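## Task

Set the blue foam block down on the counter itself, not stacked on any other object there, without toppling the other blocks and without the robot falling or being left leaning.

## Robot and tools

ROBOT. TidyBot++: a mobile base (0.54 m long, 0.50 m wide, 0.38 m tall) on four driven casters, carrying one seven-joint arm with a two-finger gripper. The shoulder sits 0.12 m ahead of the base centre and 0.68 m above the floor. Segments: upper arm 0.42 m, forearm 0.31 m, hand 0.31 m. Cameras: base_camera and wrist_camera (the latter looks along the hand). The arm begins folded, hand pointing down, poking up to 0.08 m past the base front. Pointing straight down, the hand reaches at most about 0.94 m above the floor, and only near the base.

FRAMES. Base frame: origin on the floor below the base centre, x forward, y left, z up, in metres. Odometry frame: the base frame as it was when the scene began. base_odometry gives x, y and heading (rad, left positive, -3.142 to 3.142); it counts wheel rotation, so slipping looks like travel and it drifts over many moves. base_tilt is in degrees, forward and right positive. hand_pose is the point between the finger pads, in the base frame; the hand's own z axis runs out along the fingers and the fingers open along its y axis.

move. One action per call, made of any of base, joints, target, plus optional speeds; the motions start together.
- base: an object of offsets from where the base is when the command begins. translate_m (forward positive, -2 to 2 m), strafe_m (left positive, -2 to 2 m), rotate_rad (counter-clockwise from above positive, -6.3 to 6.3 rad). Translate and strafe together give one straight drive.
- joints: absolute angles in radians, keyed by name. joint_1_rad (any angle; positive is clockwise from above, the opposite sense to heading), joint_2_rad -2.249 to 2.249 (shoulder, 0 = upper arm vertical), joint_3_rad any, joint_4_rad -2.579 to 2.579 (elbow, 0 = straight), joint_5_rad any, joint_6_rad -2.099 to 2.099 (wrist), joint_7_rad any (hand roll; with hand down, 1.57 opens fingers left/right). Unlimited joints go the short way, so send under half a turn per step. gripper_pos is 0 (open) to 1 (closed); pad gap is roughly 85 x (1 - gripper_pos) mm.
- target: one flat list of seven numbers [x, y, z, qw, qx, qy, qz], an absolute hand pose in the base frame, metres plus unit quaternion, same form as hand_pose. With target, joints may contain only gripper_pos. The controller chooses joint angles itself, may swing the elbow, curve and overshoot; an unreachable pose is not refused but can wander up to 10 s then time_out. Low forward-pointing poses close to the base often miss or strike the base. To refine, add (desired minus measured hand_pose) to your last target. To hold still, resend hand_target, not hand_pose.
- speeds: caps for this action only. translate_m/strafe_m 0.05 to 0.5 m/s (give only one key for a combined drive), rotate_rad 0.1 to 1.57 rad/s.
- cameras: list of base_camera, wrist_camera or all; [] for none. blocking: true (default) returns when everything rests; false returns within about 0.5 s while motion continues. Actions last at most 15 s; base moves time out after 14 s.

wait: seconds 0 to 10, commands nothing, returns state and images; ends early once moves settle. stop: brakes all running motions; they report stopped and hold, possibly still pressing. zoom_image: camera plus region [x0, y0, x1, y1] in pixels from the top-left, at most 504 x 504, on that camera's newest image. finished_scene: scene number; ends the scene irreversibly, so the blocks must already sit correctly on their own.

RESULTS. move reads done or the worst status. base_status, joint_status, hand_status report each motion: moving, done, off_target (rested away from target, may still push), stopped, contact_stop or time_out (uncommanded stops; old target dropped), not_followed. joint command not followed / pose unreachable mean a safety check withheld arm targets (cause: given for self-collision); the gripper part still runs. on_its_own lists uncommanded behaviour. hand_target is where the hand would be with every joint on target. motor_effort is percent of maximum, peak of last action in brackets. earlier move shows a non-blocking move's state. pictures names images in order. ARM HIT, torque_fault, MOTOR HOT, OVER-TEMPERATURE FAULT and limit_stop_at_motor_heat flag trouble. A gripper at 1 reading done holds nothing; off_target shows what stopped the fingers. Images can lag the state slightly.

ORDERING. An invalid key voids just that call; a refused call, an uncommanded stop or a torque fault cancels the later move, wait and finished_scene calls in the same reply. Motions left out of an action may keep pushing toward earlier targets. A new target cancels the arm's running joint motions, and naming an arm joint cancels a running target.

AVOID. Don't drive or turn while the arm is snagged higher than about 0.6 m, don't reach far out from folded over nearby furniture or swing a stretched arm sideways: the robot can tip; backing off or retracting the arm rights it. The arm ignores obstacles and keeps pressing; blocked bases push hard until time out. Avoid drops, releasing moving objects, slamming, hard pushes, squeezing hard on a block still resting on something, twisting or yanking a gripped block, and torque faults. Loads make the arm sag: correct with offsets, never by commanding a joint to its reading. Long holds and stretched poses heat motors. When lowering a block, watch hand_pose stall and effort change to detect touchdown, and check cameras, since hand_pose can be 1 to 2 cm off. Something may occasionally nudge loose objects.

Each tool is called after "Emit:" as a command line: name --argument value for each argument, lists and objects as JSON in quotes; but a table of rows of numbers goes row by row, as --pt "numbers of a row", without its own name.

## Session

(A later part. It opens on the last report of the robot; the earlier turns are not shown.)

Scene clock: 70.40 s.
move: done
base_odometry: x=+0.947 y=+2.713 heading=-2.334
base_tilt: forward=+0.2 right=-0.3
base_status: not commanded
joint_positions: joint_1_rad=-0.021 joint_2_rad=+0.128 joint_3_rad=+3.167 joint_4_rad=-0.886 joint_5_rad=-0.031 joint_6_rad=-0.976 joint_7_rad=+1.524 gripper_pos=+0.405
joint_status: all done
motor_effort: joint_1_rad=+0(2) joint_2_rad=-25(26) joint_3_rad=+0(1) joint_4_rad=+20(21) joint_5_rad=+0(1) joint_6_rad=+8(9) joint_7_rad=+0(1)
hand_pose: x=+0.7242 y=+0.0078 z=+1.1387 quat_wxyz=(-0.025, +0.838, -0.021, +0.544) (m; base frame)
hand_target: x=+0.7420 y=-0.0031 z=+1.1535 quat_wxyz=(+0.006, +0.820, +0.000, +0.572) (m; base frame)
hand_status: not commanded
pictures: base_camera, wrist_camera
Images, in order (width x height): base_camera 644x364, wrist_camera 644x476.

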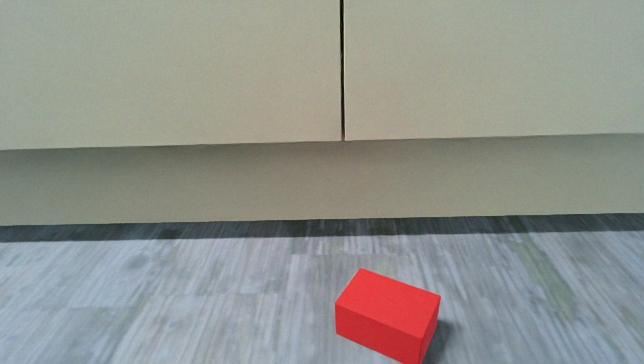

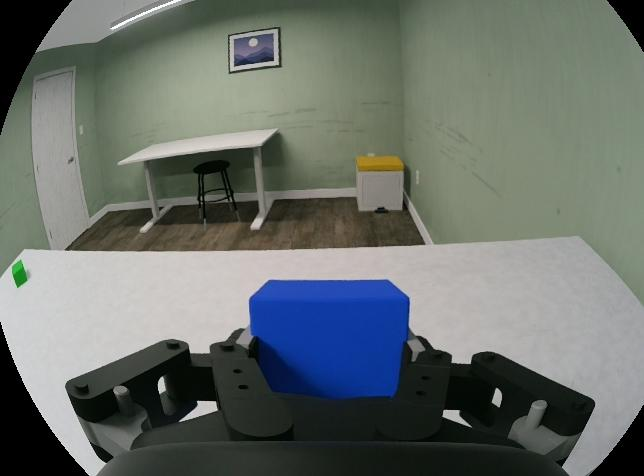

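Emit:
move --base '{"translate_m":0.14}' --speeds '{"translate_m":0.15}'

Emit:
move --target '[0.56, 0.01, 0.96, 0, 1, 0, 0]'

Scene clock: 73.60 s.
move: done
base_odometry: x=+0.850 y=+2.611 heading=-2.333
base_tilt: forward=+0.2 right=-0.2
base_status: done
joint_positions: joint_1_rad=-0.021 joint_2_rad=+0.142 joint_3_rad=+3.167 joint_4_rad=-0.886 joint_5_rad=-0.031 joint_6_rad=-0.973 joint_7_rad=+1.524 gripper_pos=+0.405
joint_status: not commanded
motor_effort: joint_1_rad=+0(1) joint_2_rad=-26(30) joint_3_rad=+0(1) joint_4_rad=+20(21) joint_5_rad=+0(1) joint_6_rad=+8(9) joint_7_rad=+0(1)
hand_pose: x=+0.7308 y=+0.0079 z=+1.1315 quat_wxyz=(-0.025, +0.841, -0.021, +0.540) (m; base frame)
hand_target: x=+0.7420 y=-0.0031 z=+1.1535 quat_wxyz=(+0.006, +0.820, +0.000, +0.572) (m; base frame)
hand_status: not commanded
pictures: base_camera, wrist_camera
Images, in order (width x height): base_camera 644x364, wrist_camera 644x476.

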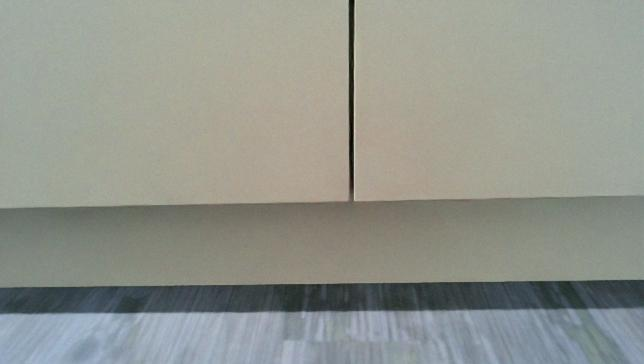

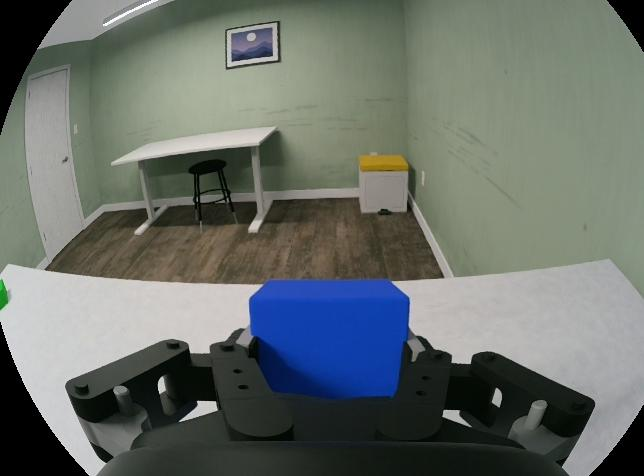

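Scene clock: 84.00 s.
move: time_out
base_odometry: x=+0.850 y=+2.611 heading=-2.333
base_tilt: forward=+0.2 right=-0.2
base_status: not commanded
joint_positions: joint_1_rad=-0.020 joint_2_rad=+0.613 joint_3_rad=+3.190 joint_4_rad=-0.107 joint_5_rad=-0.041 joint_6_rad=-2.052 joint_7_rad=+1.547 gripper_pos=+0.406
joint_status: not commanded
motor_effort: joint_1_rad=+0(2) joint_2_rad=-36(46) joint_3_rad=-1(1) joint_4_rad=+14(21) joint_5_rad=+0(2) joint_6_rad=+3(11) joint_7_rad=-1(2)
hand_pose: x=+0.6811 y=+0.0098 z=+0.9718 quat_wxyz=(-0.003, +0.983, -0.006, +0.184) (m; base frame)
hand_target: x=+0.6795 y=+0.0097 z=+0.9680 quat_wxyz=(-0.003, +0.984, -0.006, +0.176) (m; base frame)
hand_status: time_out (0.122 m and 21.2 deg from the pose sent, 0.242 m and 65.5 deg at the start; a joint's target at an end of its range on 300 of 300 steps)
pictures: base_camera, wrist_camera
Images, in order (width x height): base_camera 644x364, wrist_camera 644x476.

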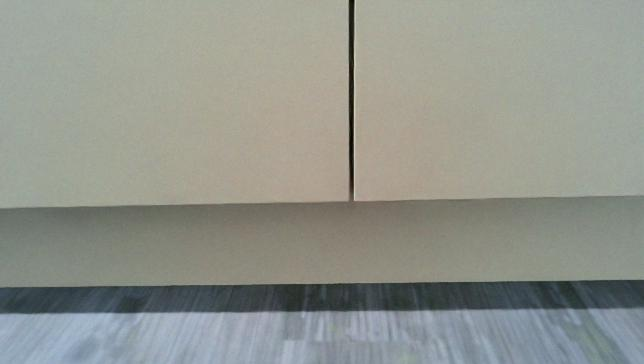

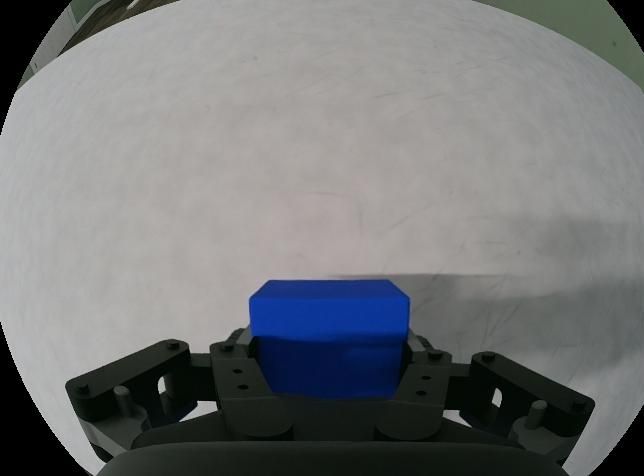

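Emit:
move --target '[0.55, 0.01, 0.945, 0, 1, 0, 0]'

Scene clock: 85.87 s.
move: off_target
base_odometry: x=+0.850 y=+2.611 heading=-2.333
base_tilt: forward=+0.2 right=-0.2
base_status: not commanded
joint_positions: joint_1_rad=-0.020 joint_2_rad=+0.457 joint_3_rad=+3.190 joint_4_rad=-0.415 joint_5_rad=-0.041 joint_6_rad=-2.054 joint_7_rad=+1.547 gripper_pos=+0.406
joint_status: not commanded
motor_effort: joint_1_rad=+0(1) joint_2_rad=-31(37) joint_3_rad=+0(1) joint_4_rad=+13(15) joint_5_rad=+0(1) joint_6_rad=+1(3) joint_7_rad=-1(1)
hand_pose: x=+0.6124 y=+0.0070 z=+0.9572 quat_wxyz=(-0.007, +0.994, -0.011, +0.107) (m; base frame)
hand_target: x=+0.5951 y=+0.0104 z=+0.9483 quat_wxyz=(-0.001, +0.997, +0.000, +0.073) (m; base frame)
hand_status: off_target (0.064 m and 12.4 deg from the pose sent, 0.134 m and 21.2 deg at the start; a joint's target at an end of its range on 35 of 35 steps)
pictures: base_camera, wrist_camera
Images, in order (width x height): base_camera 644x364, wrist_camera 644x476.

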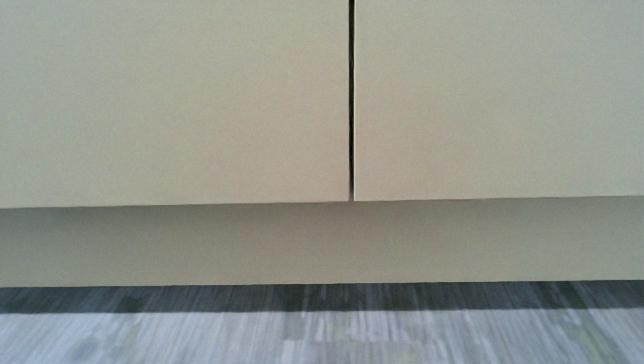

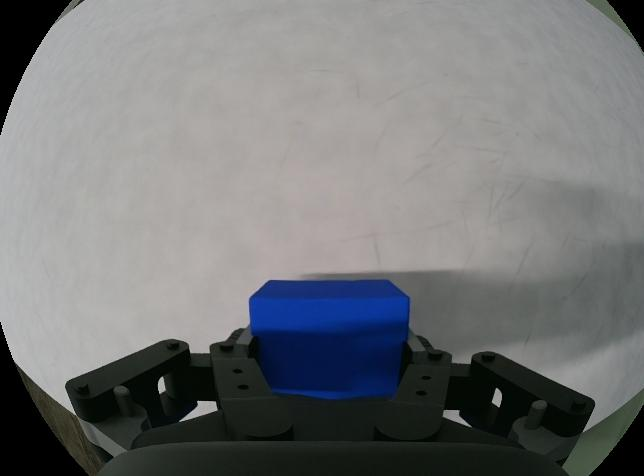

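Emit:
move --target '[0.557, 0.01, 0.925, 0, 1, 0, 0]'

Scene clock: 87.23 s.
move: off_target
base_odometry: x=+0.850 y=+2.611 heading=-2.333
base_tilt: forward=+0.2 right=-0.3
base_status: not commanded
joint_positions: joint_1_rad=-0.020 joint_2_rad=+0.402 joint_3_rad=+3.190 joint_4_rad=-0.518 joint_5_rad=-0.041 joint_6_rad=-2.054 joint_7_rad=+1.547 gripper_pos=+0.406
joint_status: not commanded
motor_effort: joint_1_rad=+1(1) joint_2_rad=-24(31) joint_3_rad=+0(1) joint_4_rad=+8(13) joint_5_rad=+0(0) joint_6_rad=-4(5) joint_7_rad=-1(1)
hand_pose: x=+0.5863 y=+0.0064 z=+0.9524 quat_wxyz=(-0.008, +0.996, -0.012, +0.084) (m; base frame)
hand_target: x=+0.5711 y=+0.0101 z=+0.9253 quat_wxyz=(+0.000, +1.000, +0.000, +0.023) (m; base frame)
hand_status: off_target (0.040 m and 9.8 deg from the pose sent, 0.064 m and 12.4 deg at the start; a joint's target at an end of its range on 22 of 22 steps)
pictures: base_camera, wrist_camera
Images, in order (width x height): base_camera 644x364, wrist_camera 644x476.

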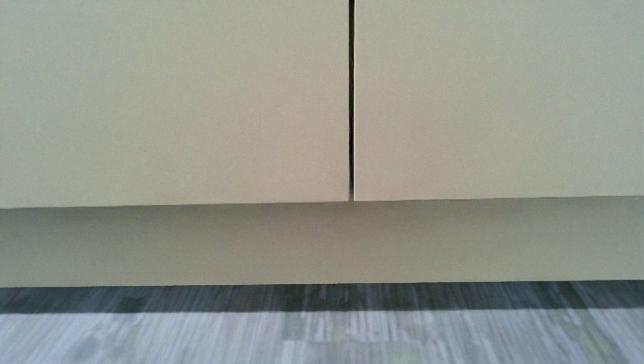

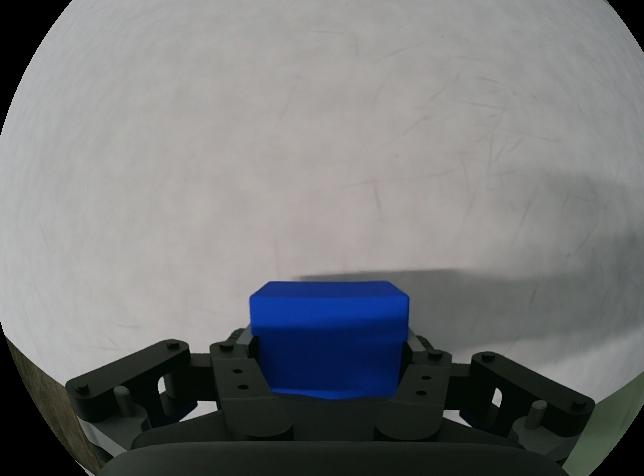

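Emit:
move --target '[0.547, 0.01, 0.925, 0, 1, 0, 0]' --cameras '[]'

Emit:
move --joints '{"gripper_pos":0.34}'

Emit:
move --joints '{"gripper_pos":0.0}'

Emit:
move --joints '{"joint_2_rad":0.15, "joint_4_rad":-0.5,"joint_6_rad":-1.9}'

Scene clock: 92.23 s.
move: off_target
base_odometry: x=+0.850 y=+2.611 heading=-2.333
base_tilt: forward=+0.2 right=-0.2
base_status: not commanded
joint_positions: joint_1_rad=-0.020 joint_2_rad=+0.366 joint_3_rad=+3.190 joint_4_rad=-0.578 joint_5_rad=-0.041 joint_6_rad=-2.054 joint_7_rad=+1.547 gripper_pos=+0.406
joint_status: not commanded
motor_effort: joint_1_rad=+0(2) joint_2_rad=-23(25) joint_3_rad=+0(1) joint_4_rad=+8(9) joint_5_rad=+0(1) joint_6_rad=-4(6) joint_7_rad=+0(1)
hand_pose: x=+0.5692 y=+0.0061 z=+0.9512 quat_wxyz=(-0.009, +0.997, -0.013, +0.072) (m; base frame)
hand_target: x=+0.5539 y=+0.0101 z=+0.9251 quat_wxyz=(+0.000, +1.000, +0.000, +0.011) (m; base frame)
hand_status: off_target (0.035 m and 8.5 deg from the pose sent, 0.048 m and 9.8 deg at the start; a joint's target at an end of its range on 15 of 15 steps)
pictures: none
No camera images: "cameras" was empty.

Scene clock: 93.07 s.
move: done
base_odometry: x=+0.850 y=+2.611 heading=-2.333
base_tilt: forward=+0.1 right=-0.2
base_status: not commanded
joint_positions: joint_1_rad=-0.020 joint_2_rad=+0.366 joint_3_rad=+3.190 joint_4_rad=-0.598 joint_5_rad=-0.041 joint_6_rad=-2.054 joint_7_rad=+1.547 gripper_pos=+0.340
joint_status: all done
motor_effort: joint_1_rad=+0(1) joint_2_rad=-27(28) joint_3_rad=+0(0) joint_4_rad=+11(12) joint_5_rad=+0(1) joint_6_rad=-2(4) joint_7_rad=-1(1)
hand_pose: x=+0.5667 y=+0.0060 z=+0.9449 quat_wxyz=(-0.009, +0.998, -0.013, +0.062) (m; base frame)
hand_target: x=+0.5539 y=+0.0101 z=+0.9251 quat_wxyz=(+0.000, +1.000, +0.000, +0.011) (m; base frame)
hand_status: not commanded
pictures: base_camera, wrist_camera
Images, in order (width x height): base_camera 644x364, wrist_camera 644x476.

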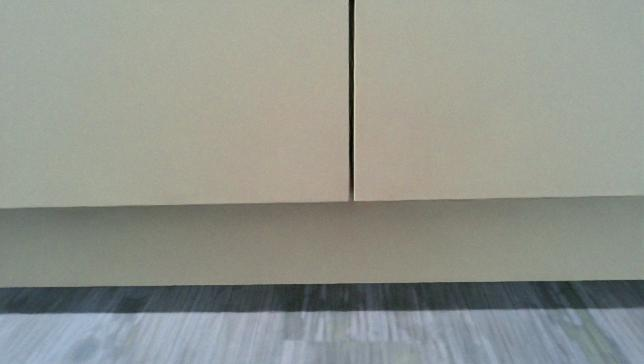

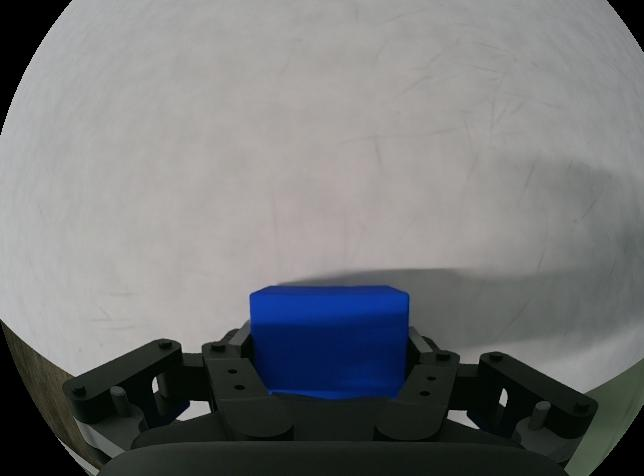

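Scene clock: 93.80 s.
move: done
base_odometry: x=+0.850 y=+2.611 heading=-2.333
base_tilt: forward=+0.3 right=-0.3
base_status: not commanded
joint_positions: joint_1_rad=-0.020 joint_2_rad=+0.371 joint_3_rad=+3.190 joint_4_rad=-0.614 joint_5_rad=-0.041 joint_6_rad=-2.055 joint_7_rad=+1.547 gripper_pos=+0.000
joint_status: all done
motor_effort: joint_1_rad=+0(1) joint_2_rad=-29(30) joint_3_rad=+0(1) joint_4_rad=+15(16) joint_5_rad=+0(1) joint_6_rad=+0(1) joint_7_rad=-1(1)
hand_pose: x=+0.5654 y=+0.0060 z=+0.9381 quat_wxyz=(-0.009, +0.999, -0.014, +0.051) (m; base frame)
hand_target: x=+0.5539 y=+0.0101 z=+0.9251 quat_wxyz=(+0.000, +1.000, +0.000, +0.011) (m; base frame)
hand_status: not commanded
pictures: base_camera, wrist_camera
Images, in order (width x height): base_camera 644x364, wrist_camera 644x476.

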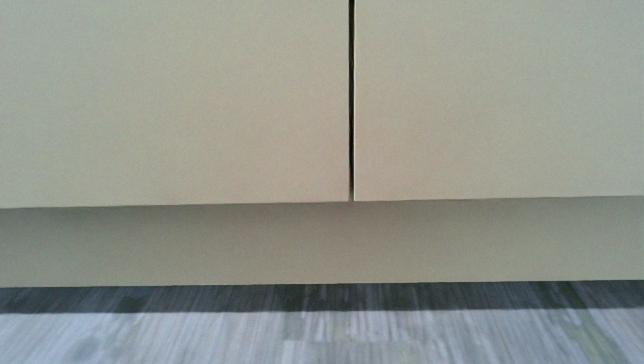

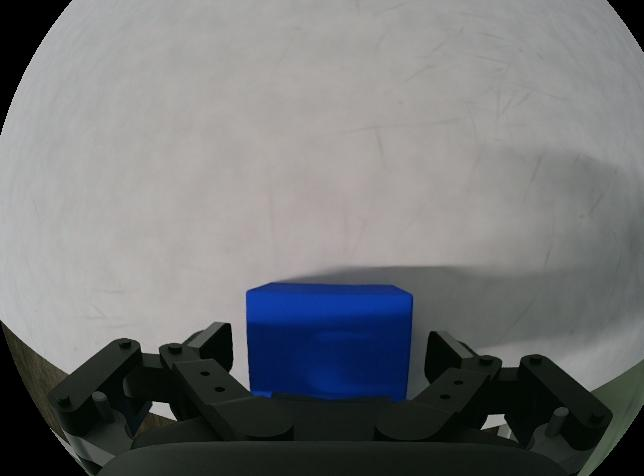

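Scene clock: 95.37 s.
move: done
base_odometry: x=+0.850 y=+2.611 heading=-2.333
base_tilt: forward=+0.2 right=-0.2
base_status: not commanded
joint_positions: joint_1_rad=-0.020 joint_2_rad=+0.138 joint_3_rad=+3.190 joint_4_rad=-0.504 joint_5_rad=-0.041 joint_6_rad=-1.973 joint_7_rad=+1.547 gripper_pos=+0.000
joint_status: all done
motor_effort: joint_1_rad=-1(1) joint_2_rad=-20(33) joint_3_rad=+1(1) joint_4_rad=+13(17) joint_5_rad=+0(1) joint_6_rad=+4(5) joint_7_rad=-1(2)
hand_pose: x=+0.5223 y=+0.0046 z=+1.0811 quat_wxyz=(-0.013, +0.965, -0.012, +0.260) (m; base frame)
hand_target: x=+0.5462 y=+0.0080 z=+1.0897 quat_wxyz=(-0.006, +0.957, +0.000, +0.292) (m; base frame)
hand_status: not commanded
pictures: base_camera, wrist_camera
Images, in order (width x height): base_camera 644x364, wrist_camera 644x476.

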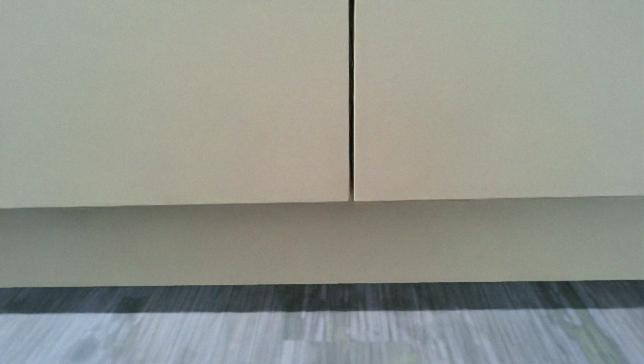

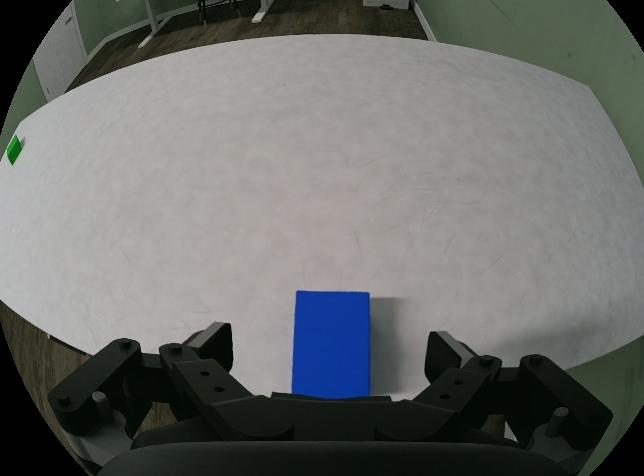

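Emit:
move --joints '{"joint_2_rad":-0.15,"joint_4_rad":-0.4, "joint_6_rad":-2.08}' --cameras '["wrist_camera"]'

Scene clock: 97.63 s.
move: done
base_odometry: x=+0.850 y=+2.611 heading=-2.333
base_tilt: forward=+0.1 right=-0.2
base_status: not commanded
joint_positions: joint_1_rad=-0.020 joint_2_rad=-0.156 joint_3_rad=+3.190 joint_4_rad=-0.404 joint_5_rad=-0.041 joint_6_rad=-2.023 joint_7_rad=+1.547 gripper_pos=+0.000
joint_status: all done
motor_effort: joint_1_rad=+0(1) joint_2_rad=-4(23) joint_3_rad=+0(1) joint_4_rad=+8(15) joint_5_rad=+0(1) joint_6_rad=+7(8) joint_7_rad=-1(1)
hand_pose: x=+0.3691 y=+0.0020 z=+1.2018 quat_wxyz=(-0.016, +0.907, -0.009, +0.422) (m; base frame)
hand_target: x=+0.3602 y=+0.0024 z=+1.1882 quat_wxyz=(-0.010, +0.919, +0.000, +0.395) (m; base frame)
hand_status: not commanded
pictures: wrist_camera
Images, in order (width x height): wrist_camera 644x476.

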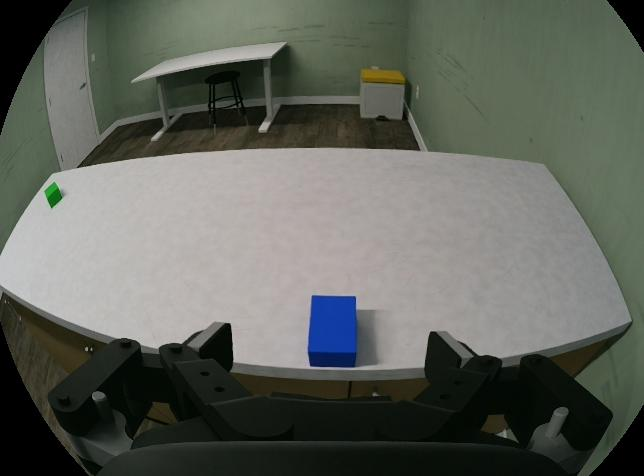

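Emit:
finished_scene --scene 3

The scene is finished: the task was done.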